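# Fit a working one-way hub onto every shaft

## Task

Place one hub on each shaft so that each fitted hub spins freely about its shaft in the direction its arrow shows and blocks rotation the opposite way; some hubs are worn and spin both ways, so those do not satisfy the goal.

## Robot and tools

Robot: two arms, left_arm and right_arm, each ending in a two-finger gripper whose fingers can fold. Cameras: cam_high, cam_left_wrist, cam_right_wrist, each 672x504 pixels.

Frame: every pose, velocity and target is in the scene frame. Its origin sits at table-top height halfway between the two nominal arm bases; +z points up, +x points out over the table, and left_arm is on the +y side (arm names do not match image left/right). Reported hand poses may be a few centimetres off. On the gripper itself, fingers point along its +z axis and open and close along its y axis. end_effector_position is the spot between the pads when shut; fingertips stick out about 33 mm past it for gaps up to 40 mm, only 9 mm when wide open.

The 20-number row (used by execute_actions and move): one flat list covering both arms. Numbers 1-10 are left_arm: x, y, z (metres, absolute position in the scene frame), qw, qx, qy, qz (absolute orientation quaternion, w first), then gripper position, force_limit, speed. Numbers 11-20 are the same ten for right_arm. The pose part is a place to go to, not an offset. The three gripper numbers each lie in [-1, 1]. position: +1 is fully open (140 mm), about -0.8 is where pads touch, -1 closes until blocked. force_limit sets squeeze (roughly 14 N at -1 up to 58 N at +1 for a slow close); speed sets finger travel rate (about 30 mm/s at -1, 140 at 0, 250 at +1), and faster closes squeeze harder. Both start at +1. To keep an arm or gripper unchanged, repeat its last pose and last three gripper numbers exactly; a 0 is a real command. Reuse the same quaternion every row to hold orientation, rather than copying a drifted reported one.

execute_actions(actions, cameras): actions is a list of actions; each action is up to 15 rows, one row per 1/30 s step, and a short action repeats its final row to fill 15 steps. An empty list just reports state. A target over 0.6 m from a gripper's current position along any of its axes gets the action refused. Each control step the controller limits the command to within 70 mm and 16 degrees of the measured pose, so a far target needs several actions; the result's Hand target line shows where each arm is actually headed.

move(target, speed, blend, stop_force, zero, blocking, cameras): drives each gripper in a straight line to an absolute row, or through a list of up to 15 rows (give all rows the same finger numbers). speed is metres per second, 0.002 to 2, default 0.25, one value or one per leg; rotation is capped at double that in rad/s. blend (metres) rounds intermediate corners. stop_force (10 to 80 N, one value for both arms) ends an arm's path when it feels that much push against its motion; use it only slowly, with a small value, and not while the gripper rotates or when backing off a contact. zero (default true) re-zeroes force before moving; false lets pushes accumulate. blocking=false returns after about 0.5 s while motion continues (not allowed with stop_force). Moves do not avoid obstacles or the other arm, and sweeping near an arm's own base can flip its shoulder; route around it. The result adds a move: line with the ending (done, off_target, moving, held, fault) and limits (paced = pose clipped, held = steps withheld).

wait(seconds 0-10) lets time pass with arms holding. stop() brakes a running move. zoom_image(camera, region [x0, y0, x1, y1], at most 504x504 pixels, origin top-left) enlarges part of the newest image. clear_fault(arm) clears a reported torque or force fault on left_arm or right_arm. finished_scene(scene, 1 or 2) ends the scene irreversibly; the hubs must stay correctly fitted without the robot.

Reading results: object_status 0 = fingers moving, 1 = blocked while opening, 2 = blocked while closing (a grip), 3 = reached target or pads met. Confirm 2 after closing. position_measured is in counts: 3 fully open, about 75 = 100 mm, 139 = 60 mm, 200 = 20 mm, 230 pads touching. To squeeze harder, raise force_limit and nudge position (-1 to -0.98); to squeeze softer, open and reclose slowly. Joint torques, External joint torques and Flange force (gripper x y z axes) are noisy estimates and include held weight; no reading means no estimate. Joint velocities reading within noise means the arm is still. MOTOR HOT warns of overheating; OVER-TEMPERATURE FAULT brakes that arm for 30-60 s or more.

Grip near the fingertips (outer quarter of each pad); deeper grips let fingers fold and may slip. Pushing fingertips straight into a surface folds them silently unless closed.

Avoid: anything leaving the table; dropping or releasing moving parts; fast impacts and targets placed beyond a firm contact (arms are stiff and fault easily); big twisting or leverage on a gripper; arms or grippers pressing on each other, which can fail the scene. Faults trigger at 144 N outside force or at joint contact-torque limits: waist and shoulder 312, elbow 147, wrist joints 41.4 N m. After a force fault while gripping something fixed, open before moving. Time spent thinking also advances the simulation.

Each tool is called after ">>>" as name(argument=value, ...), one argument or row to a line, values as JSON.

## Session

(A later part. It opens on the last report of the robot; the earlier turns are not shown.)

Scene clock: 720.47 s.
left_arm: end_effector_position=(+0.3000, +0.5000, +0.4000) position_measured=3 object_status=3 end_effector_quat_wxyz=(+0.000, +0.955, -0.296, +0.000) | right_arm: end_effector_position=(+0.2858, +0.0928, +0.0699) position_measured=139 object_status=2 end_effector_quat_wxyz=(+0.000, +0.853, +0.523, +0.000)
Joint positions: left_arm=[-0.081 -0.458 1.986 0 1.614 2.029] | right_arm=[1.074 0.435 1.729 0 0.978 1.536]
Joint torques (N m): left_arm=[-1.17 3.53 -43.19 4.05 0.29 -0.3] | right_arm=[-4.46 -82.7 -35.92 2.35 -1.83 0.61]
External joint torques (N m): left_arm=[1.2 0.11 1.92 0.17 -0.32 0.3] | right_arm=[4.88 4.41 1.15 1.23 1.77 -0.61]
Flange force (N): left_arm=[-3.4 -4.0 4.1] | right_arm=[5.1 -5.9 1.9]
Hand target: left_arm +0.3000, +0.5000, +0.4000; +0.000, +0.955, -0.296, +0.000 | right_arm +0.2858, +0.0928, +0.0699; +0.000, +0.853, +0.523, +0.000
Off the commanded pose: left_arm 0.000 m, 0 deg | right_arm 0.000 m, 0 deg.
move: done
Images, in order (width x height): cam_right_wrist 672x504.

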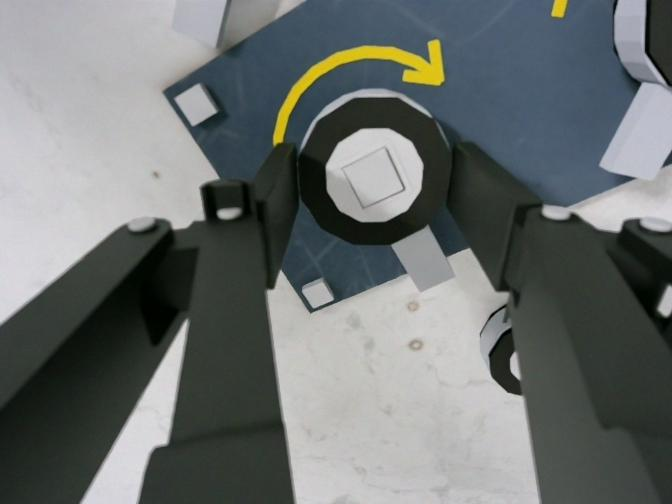

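>>> move(
  target=[0.30,0.50,0.40,0.0,0.955,-0.296,0.0,1,1,1,0.2858,0.0928,0.0699,0,0.67559,0.73728,0,-1,-0.01,-1],
  speed=0.05,
  cameras=["cam_right_wrist"],
)

>>> zoom_image(
  camera="cam_right_wrist",
  region=[250, 50, 500, 300],
)

Scene clock: 740.83 s.
left_arm: end_effector_position=(+0.3000, +0.5000, +0.4000) position_measured=3 object_status=3 end_effector_quat_wxyz=(+0.000, +0.955, -0.296, +0.000) | right_arm: end_effector_position=(+0.2858, +0.0928, +0.0699) position_measured=139 object_status=2 end_effector_quat_wxyz=(+0.000, +0.676, +0.737, +0.000)
Joint positions: left_arm=[-0.081 -0.458 1.986 0 1.614 2.029] | right_arm=[1.074 0.435 1.729 0 0.978 0.978]
Joint torques (N m): left_arm=[-1.75 3.99 -43.3 4.15 0.28 -0.2] | right_arm=[2.02 -82.53 -33.95 5.23 -0.37 0.62]
External joint torques (N m): left_arm=[1.84 -0.43 1.98 0.07 -0.32 0.2] | right_arm=[-1.86 4.22 -0.9 -1.63 0.32 -0.62]
Flange force (N): left_arm=[-5.1 -5.2 4.2] | right_arm=[4.8 6.9 2.7]
Hand target: left_arm +0.3000, +0.5000, +0.4000; +0.000, +0.955, -0.296, +0.000 | right_arm +0.2858, +0.0928, +0.0699; +0.000, +0.676, +0.737, +0.000
Off the commanded pose: left_arm 0.000 m, 0 deg | right_arm 0.000 m, 0 deg.
move: done
Images, in order (width x height): cam_right_wrist 672x504.

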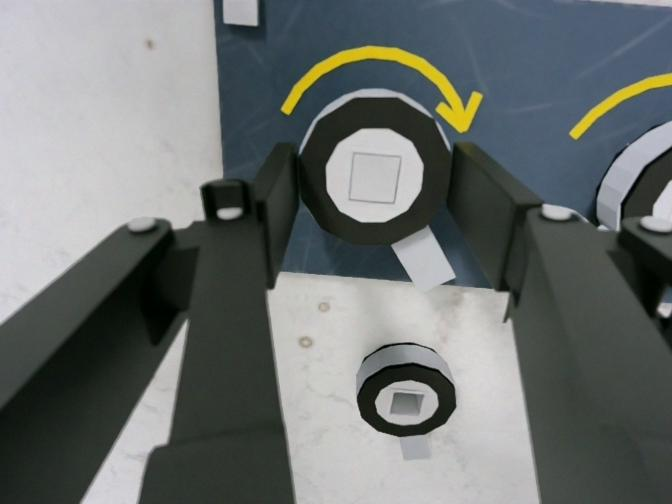

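Scaled by 2.016 from the camera's 672x504 image, which has a finer 960x720 frame.

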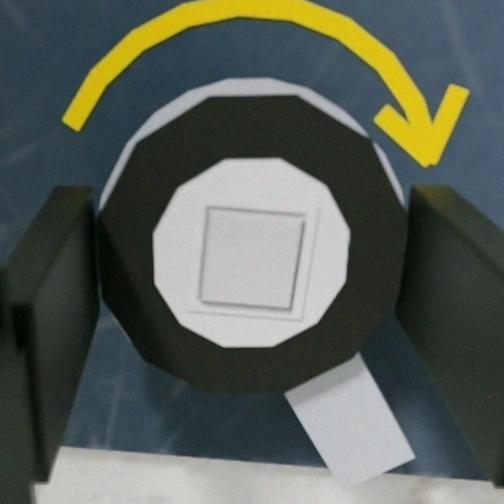

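>>> move(
  target=[
    [0.30,0.50,0.40,0.0,0.955,-0.296,0.0,1,1,1,0.2858,0.0928,0.105,0,0.67559,0.73728,0,-1,-0.01,-1],
    [0.30,0.50,0.40,0.0,0.955,-0.296,0.0,1,1,1,0.35,0.02,0.12,0,0.74896,0.66262,0,-1,-0.01,-1],
    [0.30,0.50,0.40,0.0,0.955,-0.296,0.0,1,1,1,0.47,-0.06,0.105,0,0.80386,0.59482,0,-1,-0.01,-1],
    [0.30,0.50,0.40,0.0,0.955,-0.296,0.0,1,1,1,0.47,-0.06,0.054,0,0.80386,0.59482,0,-1,-0.01,-1],
  ],
  speed=[0.06,0.12,0.12,0.06],
  cameras=[],
  blend=[0.005,0.02,0.01,0],
)

>>> move(
  target=[0.30,0.50,0.40,0.0,0.955,-0.296,0.0,1,1,1,0.47,-0.06,0.0455,0,0.80386,0.59482,0,-1,-0.01,-1],
  speed=0.015,
  stop_force=10,
  cameras=["cam_right_wrist"],
)

>>> move(
  target=[
    [0.30,0.50,0.40,0.0,0.955,-0.296,0.0,1,1,1,0.47,-0.06,0.048,0,0.80386,0.59482,0,0.15,-0.8,-0.6],
    [0.30,0.50,0.40,0.0,0.955,-0.296,0.0,1,1,1,0.47,-0.06,0.20,0,0.80386,0.59482,0,0.15,-0.8,-0.6],
  ],
  speed=0.1,
  cameras=["cam_right_wrist","cam_high","cam_left_wrist"],
)

>>> zoom_image(
  camera="cam_high",
  region=[350, 140, 530, 275],
)

Scene clock: 867.97 s.
left_arm: end_effector_position=(+0.3000, +0.5000, +0.4000) position_measured=3 object_status=3 end_effector_quat_wxyz=(+0.000, +0.955, -0.296, +0.000) | right_arm: end_effector_position=(+0.4700, -0.0600, +0.0540) position_measured=139 object_status=2 end_effector_quat_wxyz=(+0.000, +0.804, +0.595, +0.000)
Joint positions: left_arm=[-0.081 -0.458 1.986 0 1.614 2.029] | right_arm=[0.739 0.428 1.774 0 0.939 1.026]
Joint torques (N m): left_arm=[-1.56 3.55 -43.15 4.04 0.32 -0.21] | right_arm=[-2.73 -81.03 -32.93 2.9 -0.24 0.51]
External joint torques (N m): left_arm=[1.68 -0.2 1.76 0.19 -0.36 0.21] | right_arm=[3.03 4.23 -0.92 0.6 0.2 -0.51]
Flange force (N): left_arm=[-4.3 -5.0 3.9] | right_arm=[8.6 0.6 3.1]
Hand target: left_arm +0.3000, +0.5000, +0.4000; +0.000, +0.955, -0.296, +0.000 | right_arm +0.4700, -0.0600, +0.0540; +0.000, +0.804, +0.595, +0.000
Off the commanded pose: left_arm 0.000 m, 0 deg | right_arm 0.000 m, 0 deg.
move: done
No camera images: "cameras" was empty.

Scene clock: 869.07 s.
left_arm: end_effector_position=(+0.3000, +0.5000, +0.4000) position_measured=3 object_status=3 end_effector_quat_wxyz=(+0.000, +0.955, -0.296, +0.000) | right_arm: end_effector_position=(+0.4701, -0.0599, +0.0472) position_measured=139 object_status=2 end_effector_quat_wxyz=(+0.000, +0.804, +0.595, +0.000)
Joint positions: left_arm=[-0.081 -0.458 1.986 0 1.614 2.029] | right_arm=[0.739 0.435 1.779 0 0.928 1.026]
Joint torques (N m): left_arm=[-1.63 3.54 -43.46 4.11 0.27 -0.26] | right_arm=[-2.83 -70.43 -25.94 2.76 -0.63 0.55]
External joint torques (N m): left_arm=[1.75 -0.16 2.05 0.13 -0.31 0.26] | right_arm=[2.76 -6.52 -7.6 0.69 0.58 -0.55]
Flange force (N): left_arm=[-4.7 -5.3 4.3] | right_arm=[8.4 1.0 -12.5]
Hand target: left_arm +0.3000, +0.5000, +0.4000; +0.000, +0.955, -0.296, +0.000 | right_arm +0.4701, -0.0600, +0.0472; +0.000, +0.804, +0.595, +0.000
Off the commanded pose: left_arm 0.000 m, 0 deg | right_arm 0.002 m, 0 deg.
move: contact (right_arm)
Images, in order (width x height): cam_right_wrist 672x504.

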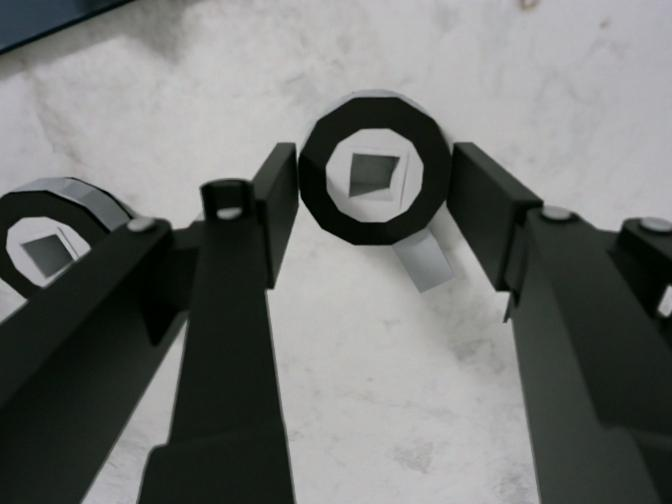

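Scene clock: 871.70 s.
left_arm: end_effector_position=(+0.3000, +0.5000, +0.4000) position_measured=3 object_status=3 end_effector_quat_wxyz=(+0.000, +0.955, -0.296, +0.000) | right_arm: end_effector_position=(+0.4700, -0.0600, +0.2000) position_measured=110 object_status=3 end_effector_quat_wxyz=(+0.000, +0.804, +0.595, +0.000)
Joint positions: left_arm=[-0.081 -0.458 1.986 0 1.614 2.029] | right_arm=[0.739 0.312 1.644 0 1.186 1.026]
Joint torques (N m): left_arm=[-0.97 3.69 -43.37 4.11 0.3 -0.28] | right_arm=[-2.64 -72.88 -35.92 3.44 -0.23 0.53]
External joint torques (N m): left_arm=[1.11 -0.46 1.95 0.13 -0.34 0.28] | right_arm=[3.01 2.34 -2.9 0.58 0.19 -0.53]
Flange force (N): left_arm=[-4.1 -3.1 4.2] | right_arm=[10.2 1.6 -2.1]
Hand target: left_arm +0.3000, +0.5000, +0.4000; +0.000, +0.955, -0.296, +0.000 | right_arm +0.4700, -0.0600, +0.2000; +0.000, +0.804, +0.595, +0.000
Off the commanded pose: left_arm 0.000 m, 0 deg | right_arm 0.000 m, 0 deg.
move: done

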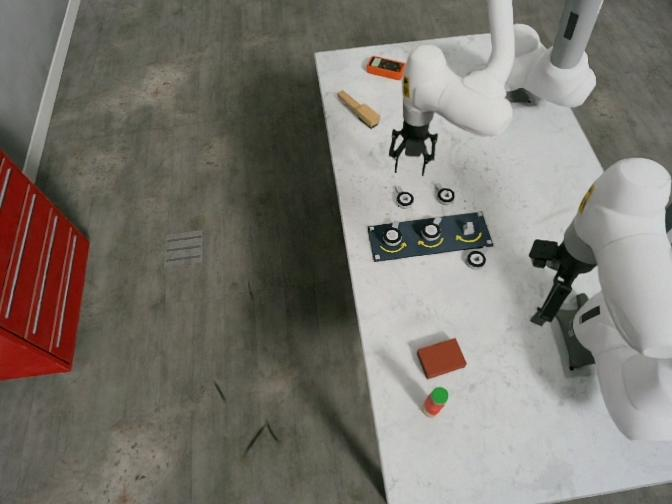

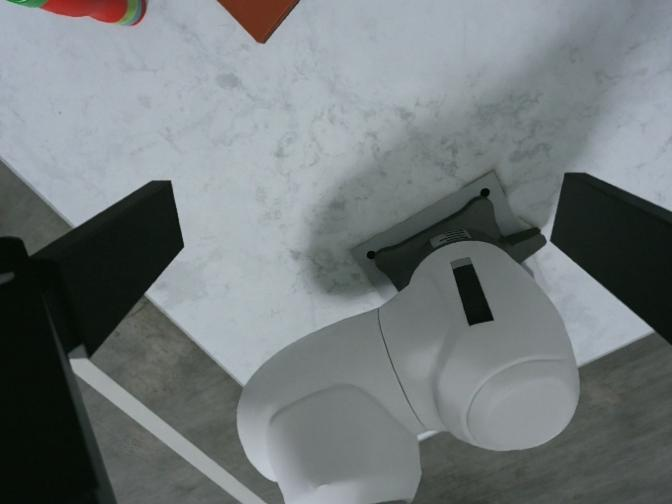

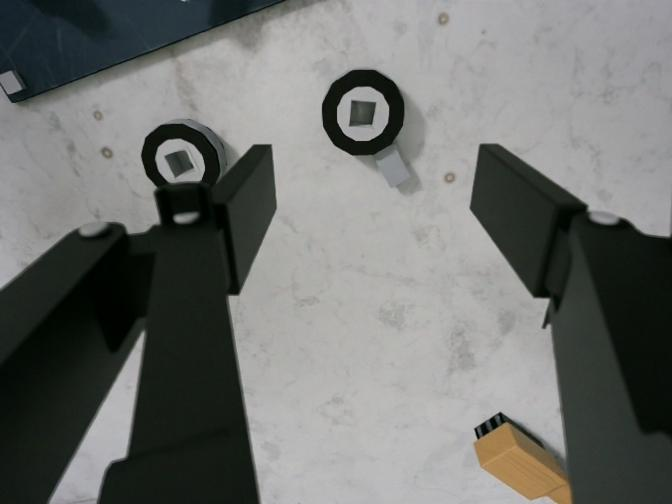

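Scaled by 2.800 from the camera's 672x504 image, which has a finer 960x720 frame.

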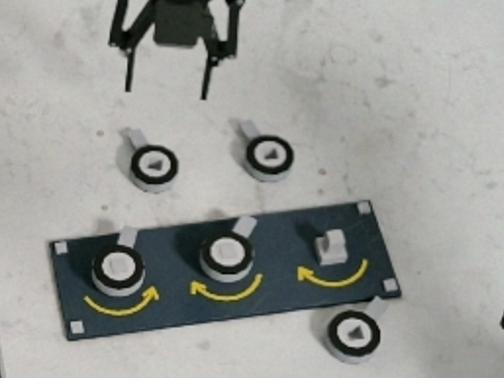

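>>> move(
  target=[0.30,0.50,0.40,0.0,0.955,-0.296,0.0,1,1,1,0.29,0.2101,0.098,0,0.93667,0.35021,0,0.15,-0.8,-0.6],
  cameras=["cam_high","cam_right_wrist"],
)

Scene clock: 913.03 s.
left_arm: end_effector_position=(+0.3000, +0.5000, +0.4000) position_measured=3 object_status=3 end_effector_quat_wxyz=(+0.000, +0.955, -0.296, +0.000) | right_arm: end_effector_position=(+0.2900, +0.2101, +0.0980) position_measured=110 object_status=3 end_effector_quat_wxyz=(+0.000, +0.937, +0.350, +0.000)
Joint positions: left_arm=[-0.081 -0.458 1.986 0 1.614 2.029] | right_arm=[1.138 0.564 1.463 0 1.115 1.984]
Joint torques (N m): left_arm=[-1.37 3.6 -43.3 4.09 0.23 -0.19] | right_arm=[-2.69 -95.18 -35.26 3.34 -0.59 0.48]
External joint torques (N m): left_arm=[1.44 -0.15 1.89 0.14 -0.27 0.19] | right_arm=[2.76 2.42 -2.42 0.52 0.54 -0.48]
Flange force (N): left_arm=[-4.0 -4.2 3.9] | right_arm=[7.8 -6.9 -1.1]
Hand target: left_arm +0.3000, +0.5000, +0.4000; +0.000, +0.955, -0.296, +0.000 | right_arm +0.2900, +0.2101, +0.0980; +0.000, +0.937, +0.350, +0.000
Off the commanded pose: left_arm 0.000 m, 0 deg | right_arm 0.000 m, 0 deg.
move: done
Images, in order (width x height): cam_high 672x504, cam_right_wrist 672x504.

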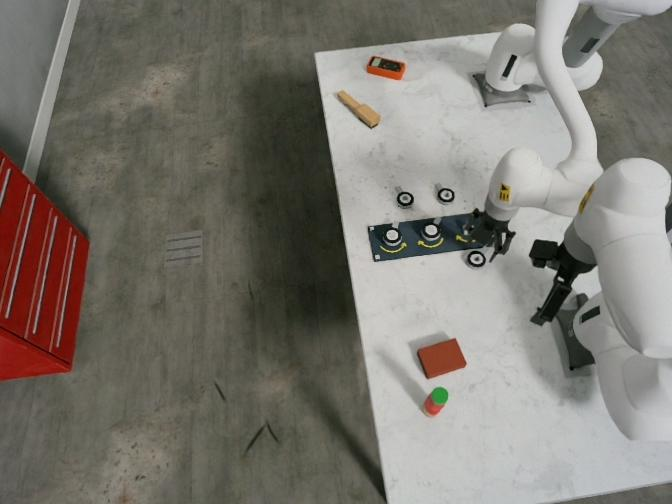

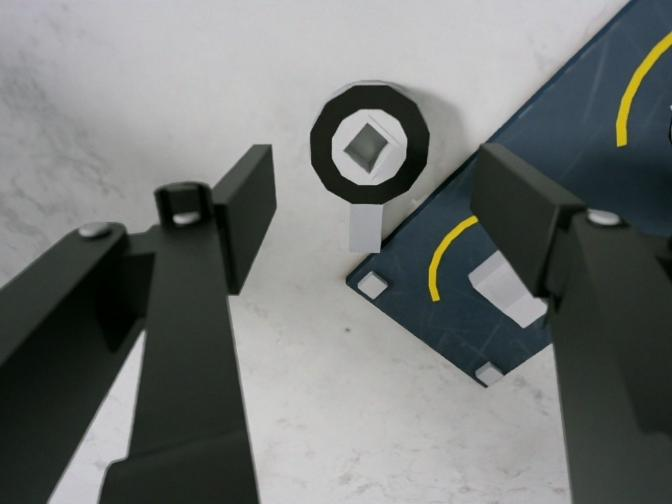

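>>> move(
  target=[
    [0.30,0.50,0.40,0.0,0.955,-0.296,0.0,1,1,1,0.29,0.2095,0.098,0,0.93667,0.35021,0,0.10,-0.8,-0.6],
    [0.30,0.50,0.40,0.0,0.955,-0.296,0.0,1,1,1,0.29,0.2095,0.0475,0,0.93667,0.35021,0,0.10,-0.8,-0.6],
    [0.30,0.50,0.40,0.0,0.955,-0.296,0.0,1,1,1,0.29,0.2095,0.0475,0,0.93667,0.35021,0,-1,-0.01,-1],
  ],
  speed=[0.1,0.1,0.1],
  cameras=["cam_right_wrist"],
)

>>> wait(
  seconds=0.8,
  cameras=["cam_right_wrist"],
)

>>> zoom_image(
  camera="cam_right_wrist",
  region=[250, 50, 500, 300],
)

Scene clock: 935.83 s.
left_arm: end_effector_position=(+0.3000, +0.5000, +0.4000) position_measured=3 object_status=3 end_effector_quat_wxyz=(+0.000, +0.955, -0.296, +0.000) | right_arm: end_effector_position=(+0.2900, +0.2095, +0.0475) position_measured=139 object_status=0 end_effector_quat_wxyz=(+0.000, +0.937, +0.350, +0.000)
Joint positions: left_arm=[-0.081 -0.458 1.986 0 1.614 2.029] | right_arm=[1.138 0.602 1.501 0 1.039 1.984]
Joint torques (N m): left_arm=[-1.43 4 -43.24 4.1 0.34 -0.19] | right_arm=[-3.11 -91.19 -31.18 3.09 -0.89 0.48]
External joint torques (N m): left_arm=[1.56 -0.74 1.8 0.13 -0.38 0.19] | right_arm=[3.41 -3.45 -5 0.62 0.84 -0.48]
Flange force (N): left_arm=[-4.9 -4.1 4.0] | right_arm=[5.9 -6.8 -7.4]
Hand target: left_arm +0.3000, +0.5000, +0.4000; +0.000, +0.955, -0.296, +0.000 | right_arm +0.2900, +0.2095, +0.0475; +0.000, +0.937, +0.350, +0.000
Off the commanded pose: left_arm 0.000 m, 0 deg | right_arm 0.000 m, 0 deg.
move: done
Images, in order (width x height): cam_right_wrist 672x504.

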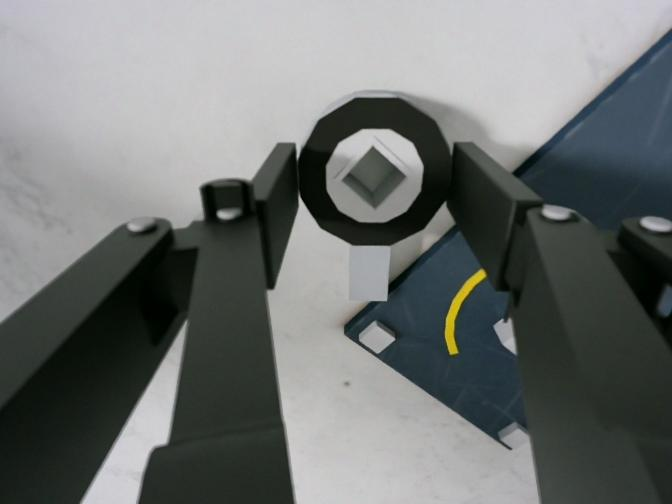

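Scene clock: 936.63 s.
left_arm: end_effector_position=(+0.3000, +0.5000, +0.4000) position_measured=3 object_status=3 end_effector_quat_wxyz=(+0.000, +0.955, -0.296, +0.000) | right_arm: end_effector_position=(+0.2900, +0.2095, +0.0475) position_measured=139 object_status=2 end_effector_quat_wxyz=(+0.000, +0.937, +0.350, +0.000)
Joint positions: left_arm=[-0.081 -0.458 1.986 0 1.614 2.029] | right_arm=[1.138 0.602 1.501 0 1.039 1.984]
Joint torques (N m): left_arm=[-1.3 3.74 -43.49 4.11 0.25 -0.23] | right_arm=[-2.62 -91.49 -31.43 3.08 -0.9 0.47]
External joint torques (N m): left_arm=[1.4 -0.26 2.2 0.11 -0.29 0.23] | right_arm=[2.89 -3.14 -4.74 0.62 0.85 -0.47]
Flange force (N): left_arm=[-4.4 -3.9 4.6] | right_arm=[6.0 -6.1 -7.0]
Hand target: left_arm +0.3000, +0.5000, +0.4000; +0.000, +0.955, -0.296, +0.000 | right_arm +0.2900, +0.2095, +0.0475; +0.000, +0.937, +0.350, +0.000
Tool commands: left_gripper/position=+1.0 left_gripper/force_limit=+1.0 left_gripper/speed=+1.0 right_gripper/position=-1.0 right_gripper/force_limit=-0.01 right_gripper/speed=-1.0
Off the commanded pose: left_arm 0.000 m, 0 deg | right_arm 0.000 m, 0 deg.
wait: 0.80 s; at rest by 0.17 s
Images, in order (width x height): cam_right_wrist 672x504.

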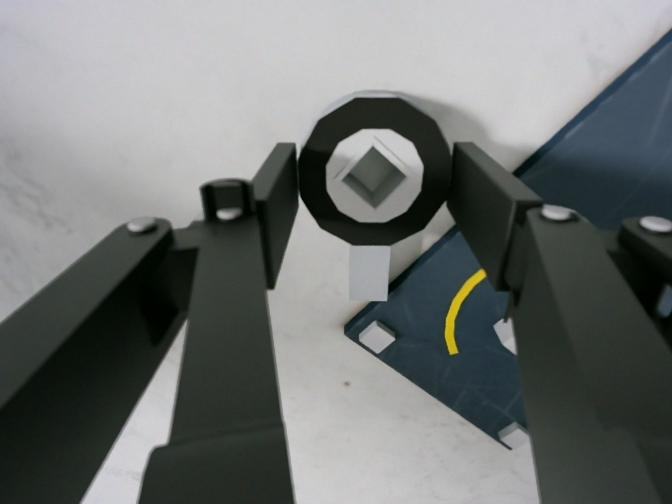

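Scaled by 2.016 from the camera's 672x504 image, which has a finer 960x720 frame.

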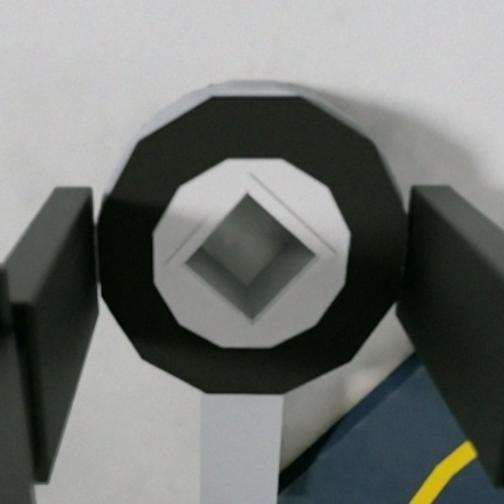

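>>> move(
  target=[
    [0.30,0.50,0.40,0.0,0.955,-0.296,0.0,1,1,1,0.29,0.2095,0.13,0,0.93667,0.35021,0,-1,-0.01,-1],
    [0.42,0.28,0.30,0.5,0.5,-0.5,0.5,0.15,-0.8,-0.6,0.42,0.0,0.28,0,0.70711,-0.70711,0,-1,-0.01,-1],
  ],
  speed=[0.12,0.2],
)

Scene clock: 974.90 s.
left_arm: end_effector_position=(+0.4200, +0.2800, +0.3000) position_measured=110 object_status=0 end_effector_quat_wxyz=(+0.500, +0.500, -0.500, +0.500) | right_arm: end_effector_position=(+0.4200, +0.0000, +0.2800) position_measured=139 object_status=2 end_effector_quat_wxyz=(+0.000, +0.707, -0.707, +0.000)
Joint positions: left_arm=[0.235 0.172 2.376 -1.427 1.667 4.126] | right_arm=[0.848 0.289 1.525 0 1.328 3.98]
Joint torques (N m): left_arm=[-1.3 -37.8 -19.53 -1.35 2.57 -0.27] | right_arm=[-2.82 -74.26 -39.95 3.58 -0.45 0.47]
External joint torques (N m): left_arm=[1.54 0.77 0.4 0.21 -0.29 0.27] | right_arm=[3.11 4.22 -0.69 0.58 0.48 -0.47]
Flange force (N): left_arm=[-2.6 0.5 -3.8] | right_arm=[-8.9 -2.5 -0.1]
Hand target: left_arm +0.4200, +0.2800, +0.3000; +0.500, +0.500, -0.500, +0.500 | right_arm +0.4200, +0.0000, +0.2800; +0.000, +0.707, -0.707, +0.000
Off the commanded pose: left_arm 0.000 m, 0 deg | right_arm 0.000 m, 0 deg.
move: done

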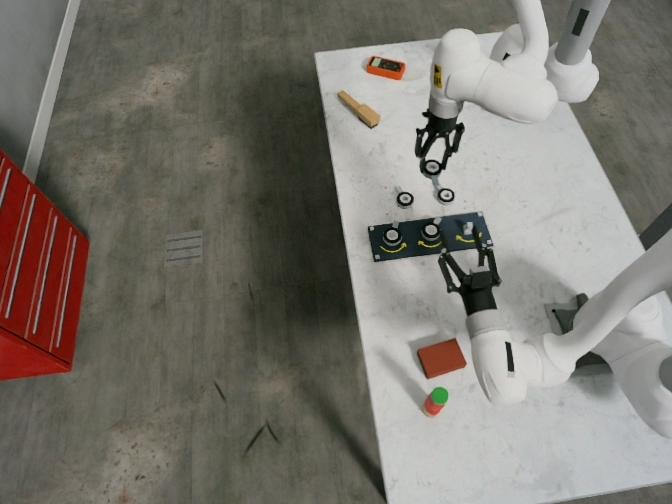

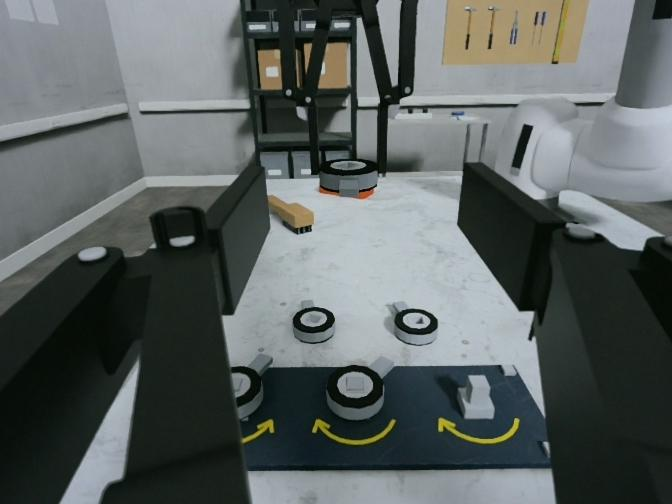

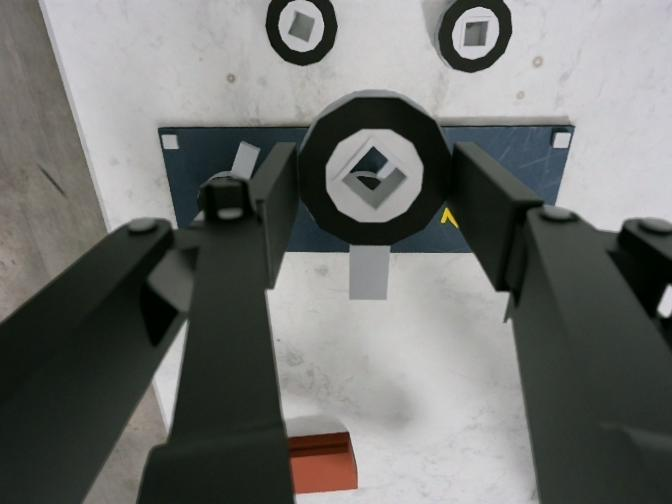

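>>> zoom_image(
  camera="cam_left_wrist",
  region=[290, 130, 410, 220],
)

Scaled by 4.200 from the camera's 672x504 image, which has a finer 960x720 frame.

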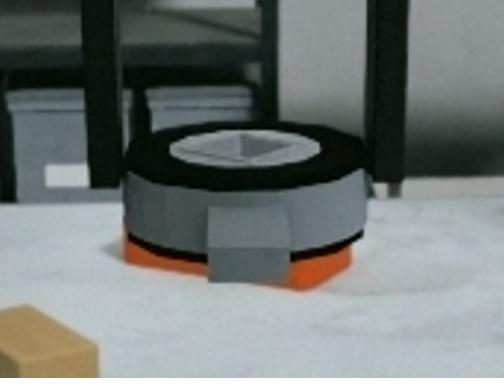

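>>> move(
  target=[0.43,0.17,0.242,0.5,0.5,-0.5,0.5,0.15,-0.8,-0.6,0.42,0.0,0.28,0,0.70711,-0.70711,0,-1,-0.01,-1],
  speed=0.12,
)

>>> zoom_image(
  camera="cam_left_wrist",
  region=[260, 60, 460, 210],
)

Scene clock: 1019.97 s.
left_arm: end_effector_position=(+0.4300, +0.1700, +0.2420) position_measured=110 object_status=3 end_effector_quat_wxyz=(+0.500, +0.500, -0.500, +0.500) | right_arm: end_effector_position=(+0.4200, +0.0000, +0.2800) position_measured=139 object_status=2 end_effector_quat_wxyz=(+0.000, +0.707, -0.707, +0.000)
Joint positions: left_arm=[-0.03 0.287 2.412 -1.654 1.531 4.271] | right_arm=[0.848 0.289 1.525 0 1.328 3.98]
Joint torques (N m): left_arm=[-1.24 -44.2 -14.25 -1.47 2.79 -0.21] | right_arm=[-2.8 -74.66 -39.88 3.52 -0.39 0.55]
External joint torques (N m): left_arm=[1.48 0.94 0.29 0.18 -0.33 0.21] | right_arm=[3.2 4.65 -0.73 0.64 0.42 -0.55]
Flange force (N): left_arm=[-2.6 -0.7 -3.6] | right_arm=[-9.5 -3.0 0.1]
Hand target: left_arm +0.4300, +0.1700, +0.2420; +0.500, +0.500, -0.500, +0.500 | right_arm +0.4200, +0.0000, +0.2800; +0.000, +0.707, -0.707, +0.000
Off the commanded pose: left_arm 0.000 m, 0 deg | right_arm 0.000 m, 0 deg.
move: done

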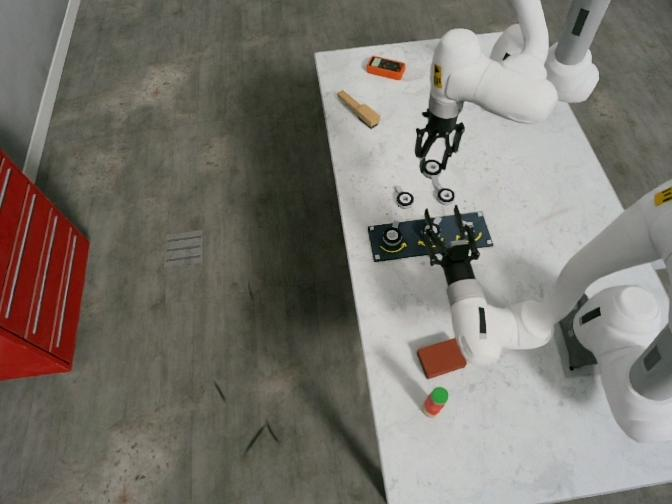

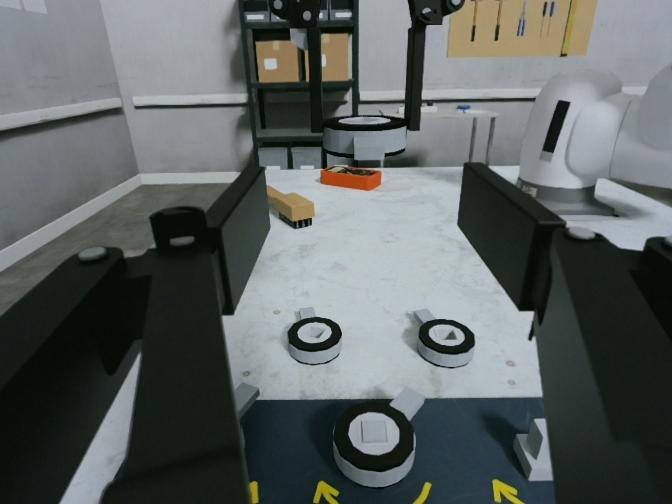

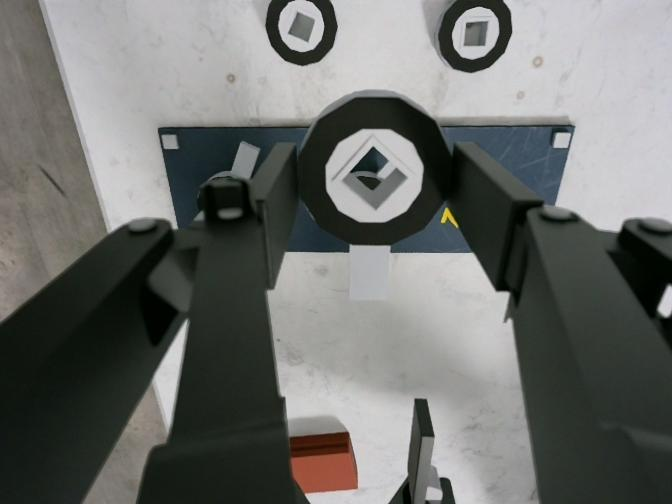

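Scaled by 2.520 from the camera's 672x504 image, which has a finer 960x720 frame.

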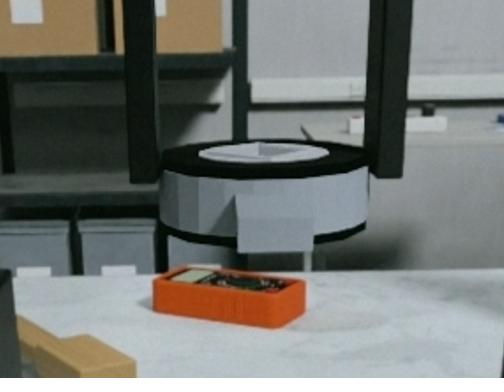

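>>> zoom_image(
  camera="cam_left_wrist",
  region=[310, 100, 420, 180],
)

Scaled by 4.582 from the camera's 672x504 image, which has a finer 960x720 frame.

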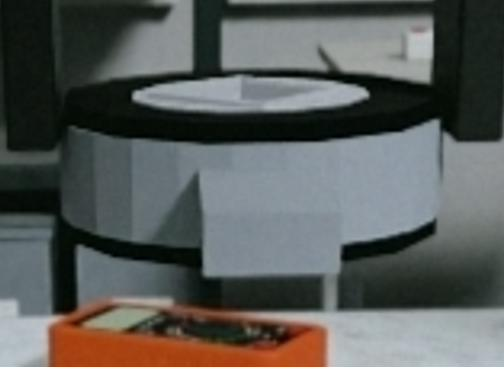

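>>> move(
  target=[0.4219,0.14,0.231,0.4854,0.5142,-0.4854,0.5142,0.0,-0.8,-0.6,0.42,0.0,0.28,0,0.70711,-0.70711,0,-1,-0.01,-1],
  speed=0.08,
)

>>> zoom_image(
  camera="cam_left_wrist",
  region=[260, 80, 460, 230],
)

Scene clock: 1067.73 s.
left_arm: end_effector_position=(+0.4219, +0.1400, +0.2310) position_measured=129 object_status=3 end_effector_quat_wxyz=(+0.485, +0.514, -0.485, +0.514) | right_arm: end_effector_position=(+0.4200, +0.0000, +0.2800) position_measured=139 object_status=2 end_effector_quat_wxyz=(+0.000, +0.707, -0.707, +0.000)
Joint positions: left_arm=[-0.115 0.286 2.462 -1.788 1.482 4.329] | right_arm=[0.848 0.289 1.525 0 1.328 3.98]
Joint torques (N m): left_arm=[-1.63 -42.16 -12.96 -1.4 2.77 -0.23] | right_arm=[-2.78 -74.58 -40.11 3.69 -0.35 0.51]
External joint torques (N m): left_arm=[1.87 0.27 0.37 0.05 -0.24 0.23] | right_arm=[2.9 4.46 -0.58 0.47 0.38 -0.51]
Flange force (N): left_arm=[-1.2 -0.5 -4.6] | right_arm=[-8.7 -2.8 0.3]
Hand target: left_arm +0.4219, +0.1400, +0.2310; +0.485, +0.514, -0.485, +0.514 | right_arm +0.4200, +0.0000, +0.2800; +0.000, +0.707, -0.707, +0.000
Off the commanded pose: left_arm 0.000 m, 0 deg | right_arm 0.000 m, 0 deg.
move: done

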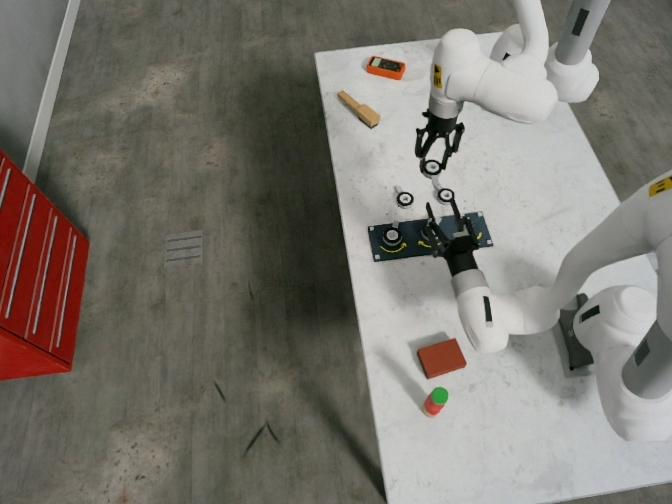

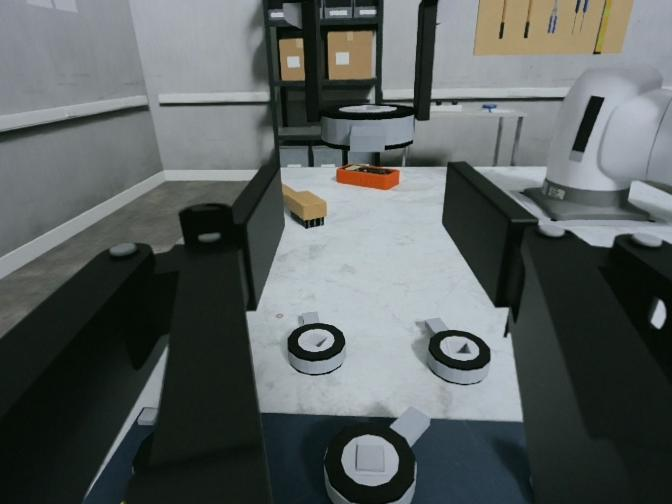

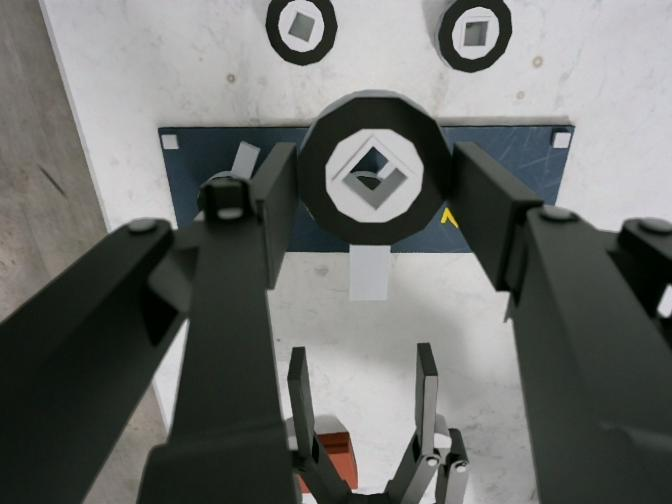

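Scaled by 2.520 from the camera's 672x504 image, which has a finer 960x720 frame.

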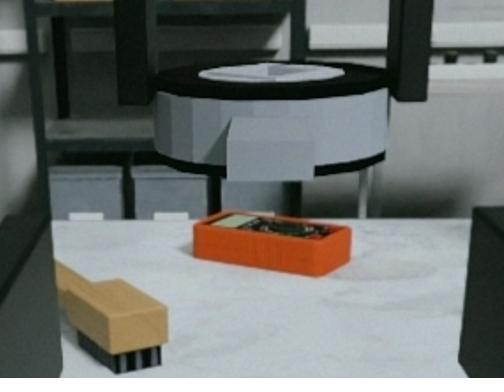

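>>> zoom_image(
  camera="cam_left_wrist",
  region=[310, 95, 430, 160],
)

>>> zoom_image(
  camera="cam_right_wrist",
  region=[260, 80, 480, 500],
)

Scaled by 4.200 from the camera's 672x504 image, which has a finer 960x720 frame.

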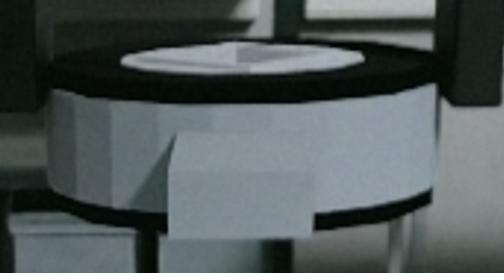

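Scaled by 1.200 from the camera's 672x504 image, which has a finer 960x720 frame.

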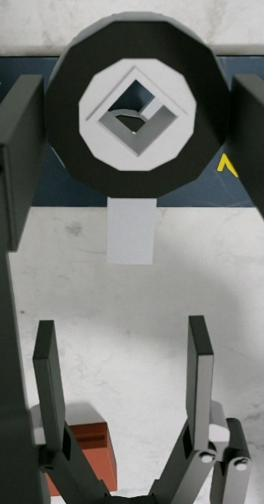

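>>> move(
  target=[0.4235,0.105,0.2305,0.5,0.5,-0.5,0.5,0.0,-0.8,-0.6,0.42,0.0,0.28,0,0.70711,-0.70711,0,-1,-0.01,-1],
  speed=0.06,
)

>>> zoom_image(
  camera="cam_left_wrist",
  region=[260, 60, 460, 210],
)

>>> zoom_image(
  camera="cam_right_wrist",
  region=[260, 80, 480, 500],
)

Scene clock: 1155.37 s.
left_arm: end_effector_position=(+0.4235, +0.1050, +0.2305) position_measured=129 object_status=3 end_effector_quat_wxyz=(+0.500, +0.500, -0.500, +0.500) | right_arm: end_effector_position=(+0.4200, +0.0000, +0.2800) position_measured=139 object_status=2 end_effector_quat_wxyz=(+0.000, +0.707, -0.707, +0.000)
Joint positions: left_arm=[-0.188 0.312 2.417 -1.8 1.472 4.311] | right_arm=[0.848 0.289 1.525 0 1.328 3.98]
Joint torques (N m): left_arm=[-3.19 -46.01 -14.35 -1.5 2.86 -0.36] | right_arm=[-3.36 -74.79 -39.82 3.59 -0.33 0.5]
External joint torques (N m): left_arm=[3.42 0.95 1.04 0.08 -0.34 0.36] | right_arm=[3.65 4.82 -0.79 0.57 0.35 -0.5]
Flange force (N): left_arm=[-3.2 -0.8 -8.0] | right_arm=[-10.2 -2.7 0.2]
Hand target: left_arm +0.4235, +0.1050, +0.2305; +0.500, +0.500, -0.500, +0.500 | right_arm +0.4200, +0.0000, +0.2800; +0.000, +0.707, -0.707, +0.000
Off the commanded pose: left_arm 0.000 m, 0 deg | right_arm 0.000 m, 0 deg.
move: done

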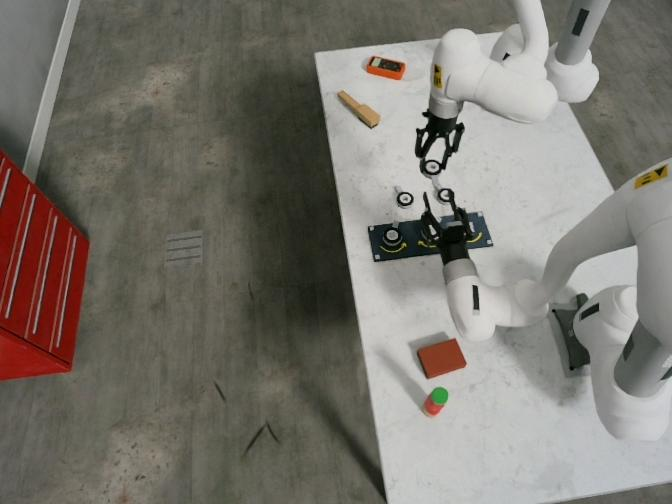

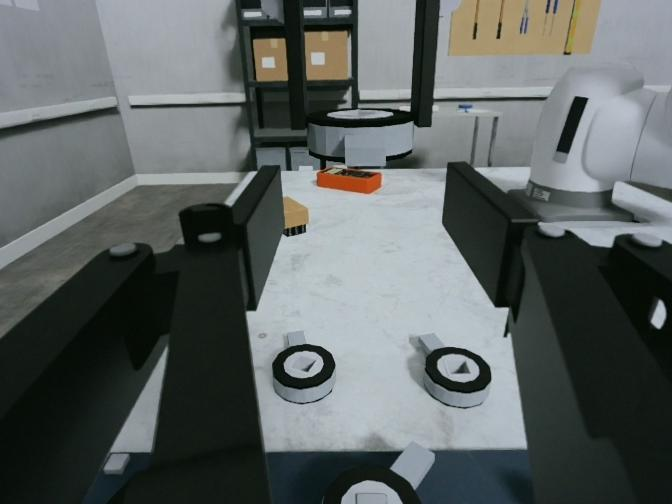

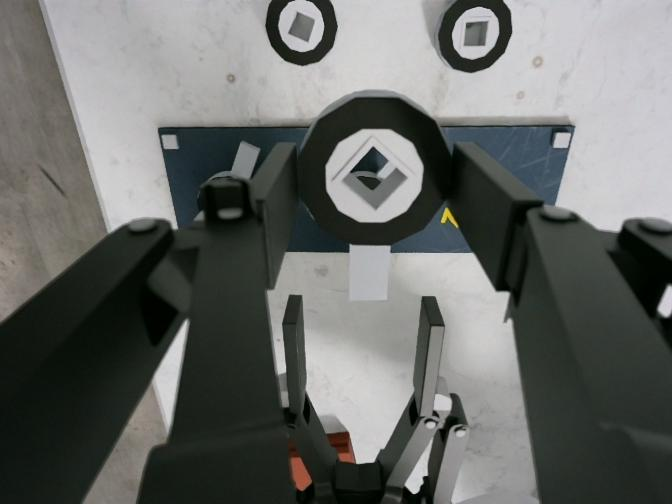

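Scaled by 2.520 from the camera's 672x504 image, which has a finer 960x720 frame.

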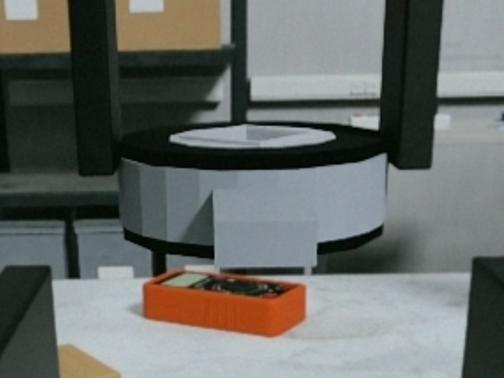

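Scaled by 1.200 from the camera's 672x504 image, which has a finer 960x720 frame.

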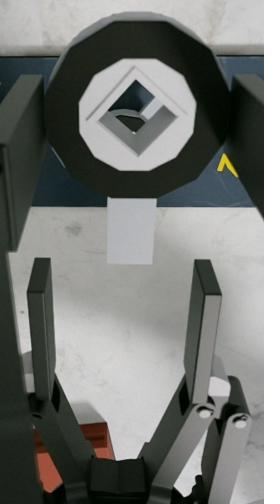

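>>> move(
  target=[0.4212,0.094,0.2315,0.5,0.5,-0.5,0.5,0.0,-0.8,-0.6,0.42,0.0,0.28,0,0.70711,-0.70711,0,-1,-0.01,-1],
  speed=0.04,
)

>>> zoom_image(
  camera="cam_left_wrist",
  region=[260, 60, 460, 210],
)

>>> zoom_image(
  camera="cam_right_wrist",
  region=[260, 80, 480, 500],
)

Scene clock: 1175.40 s.
left_arm: end_effector_position=(+0.4212, +0.0940, +0.2315) position_measured=129 object_status=3 end_effector_quat_wxyz=(+0.500, +0.500, -0.500, +0.500) | right_arm: end_effector_position=(+0.4200, +0.0000, +0.2800) position_measured=139 object_status=2 end_effector_quat_wxyz=(+0.000, +0.707, -0.707, +0.000)
Joint positions: left_arm=[-0.215 0.309 2.418 -1.825 1.461 4.312] | right_arm=[0.848 0.289 1.525 0 1.328 3.98]
Joint torques (N m): left_arm=[-1.34 -46.22 -13.99 -1.36 2.94 -0.23] | right_arm=[-2.83 -74.43 -39.95 3.62 -0.36 0.48]
External joint torques (N m): left_arm=[1.55 1.28 0.49 -0.1 -0.43 0.23] | right_arm=[3.09 4.32 -0.73 0.54 0.38 -0.48]
Flange force (N): left_arm=[-3.3 -1.1 -2.9] | right_arm=[-9.0 -2.7 0.0]
Hand target: left_arm +0.4212, +0.0940, +0.2315; +0.500, +0.500, -0.500, +0.500 | right_arm +0.4200, +0.0000, +0.2800; +0.000, +0.707, -0.707, +0.000
Off the commanded pose: left_arm 0.000 m, 0 deg | right_arm 0.000 m, 0 deg.
move: done

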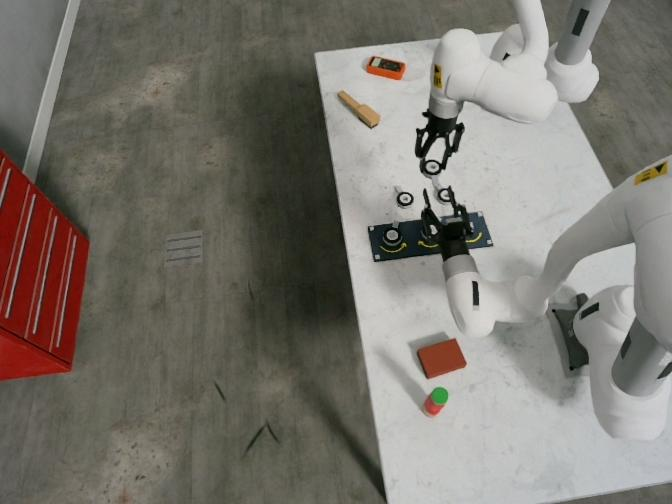

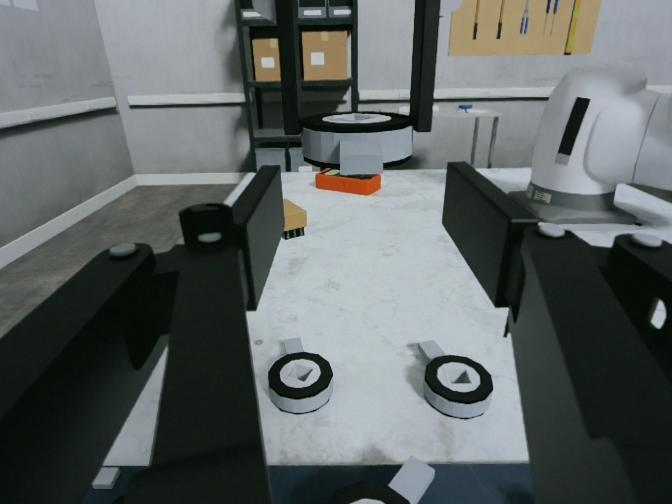

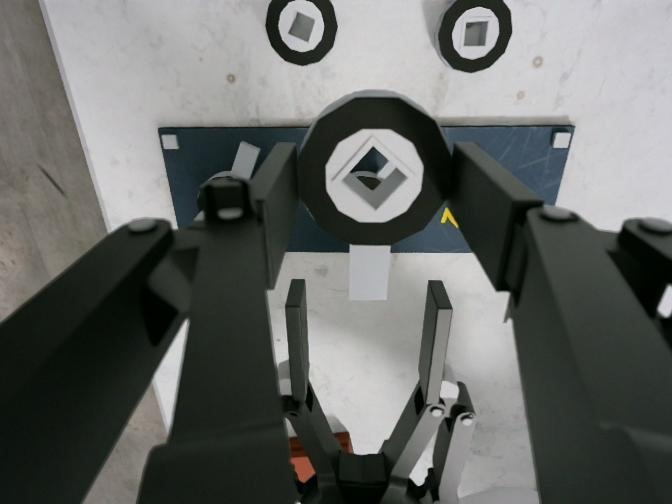

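Scaled by 2.520 from the camera's 672x504 image, which has a finer 960x720 frame.

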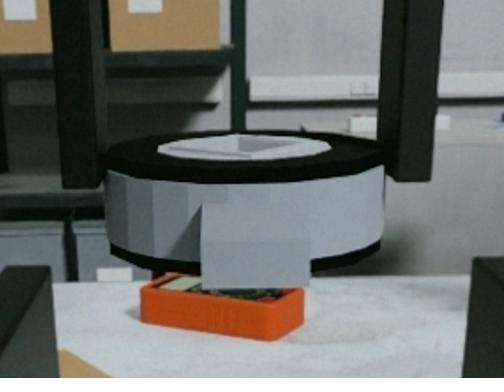

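Scaled by 1.200 from the camera's 672x504 image, which has a finer 960x720 frame.

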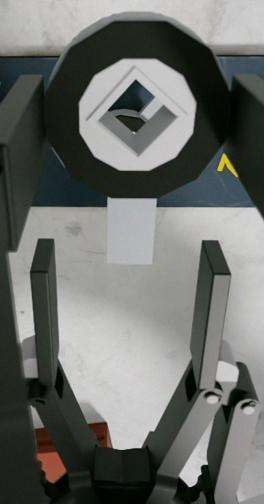

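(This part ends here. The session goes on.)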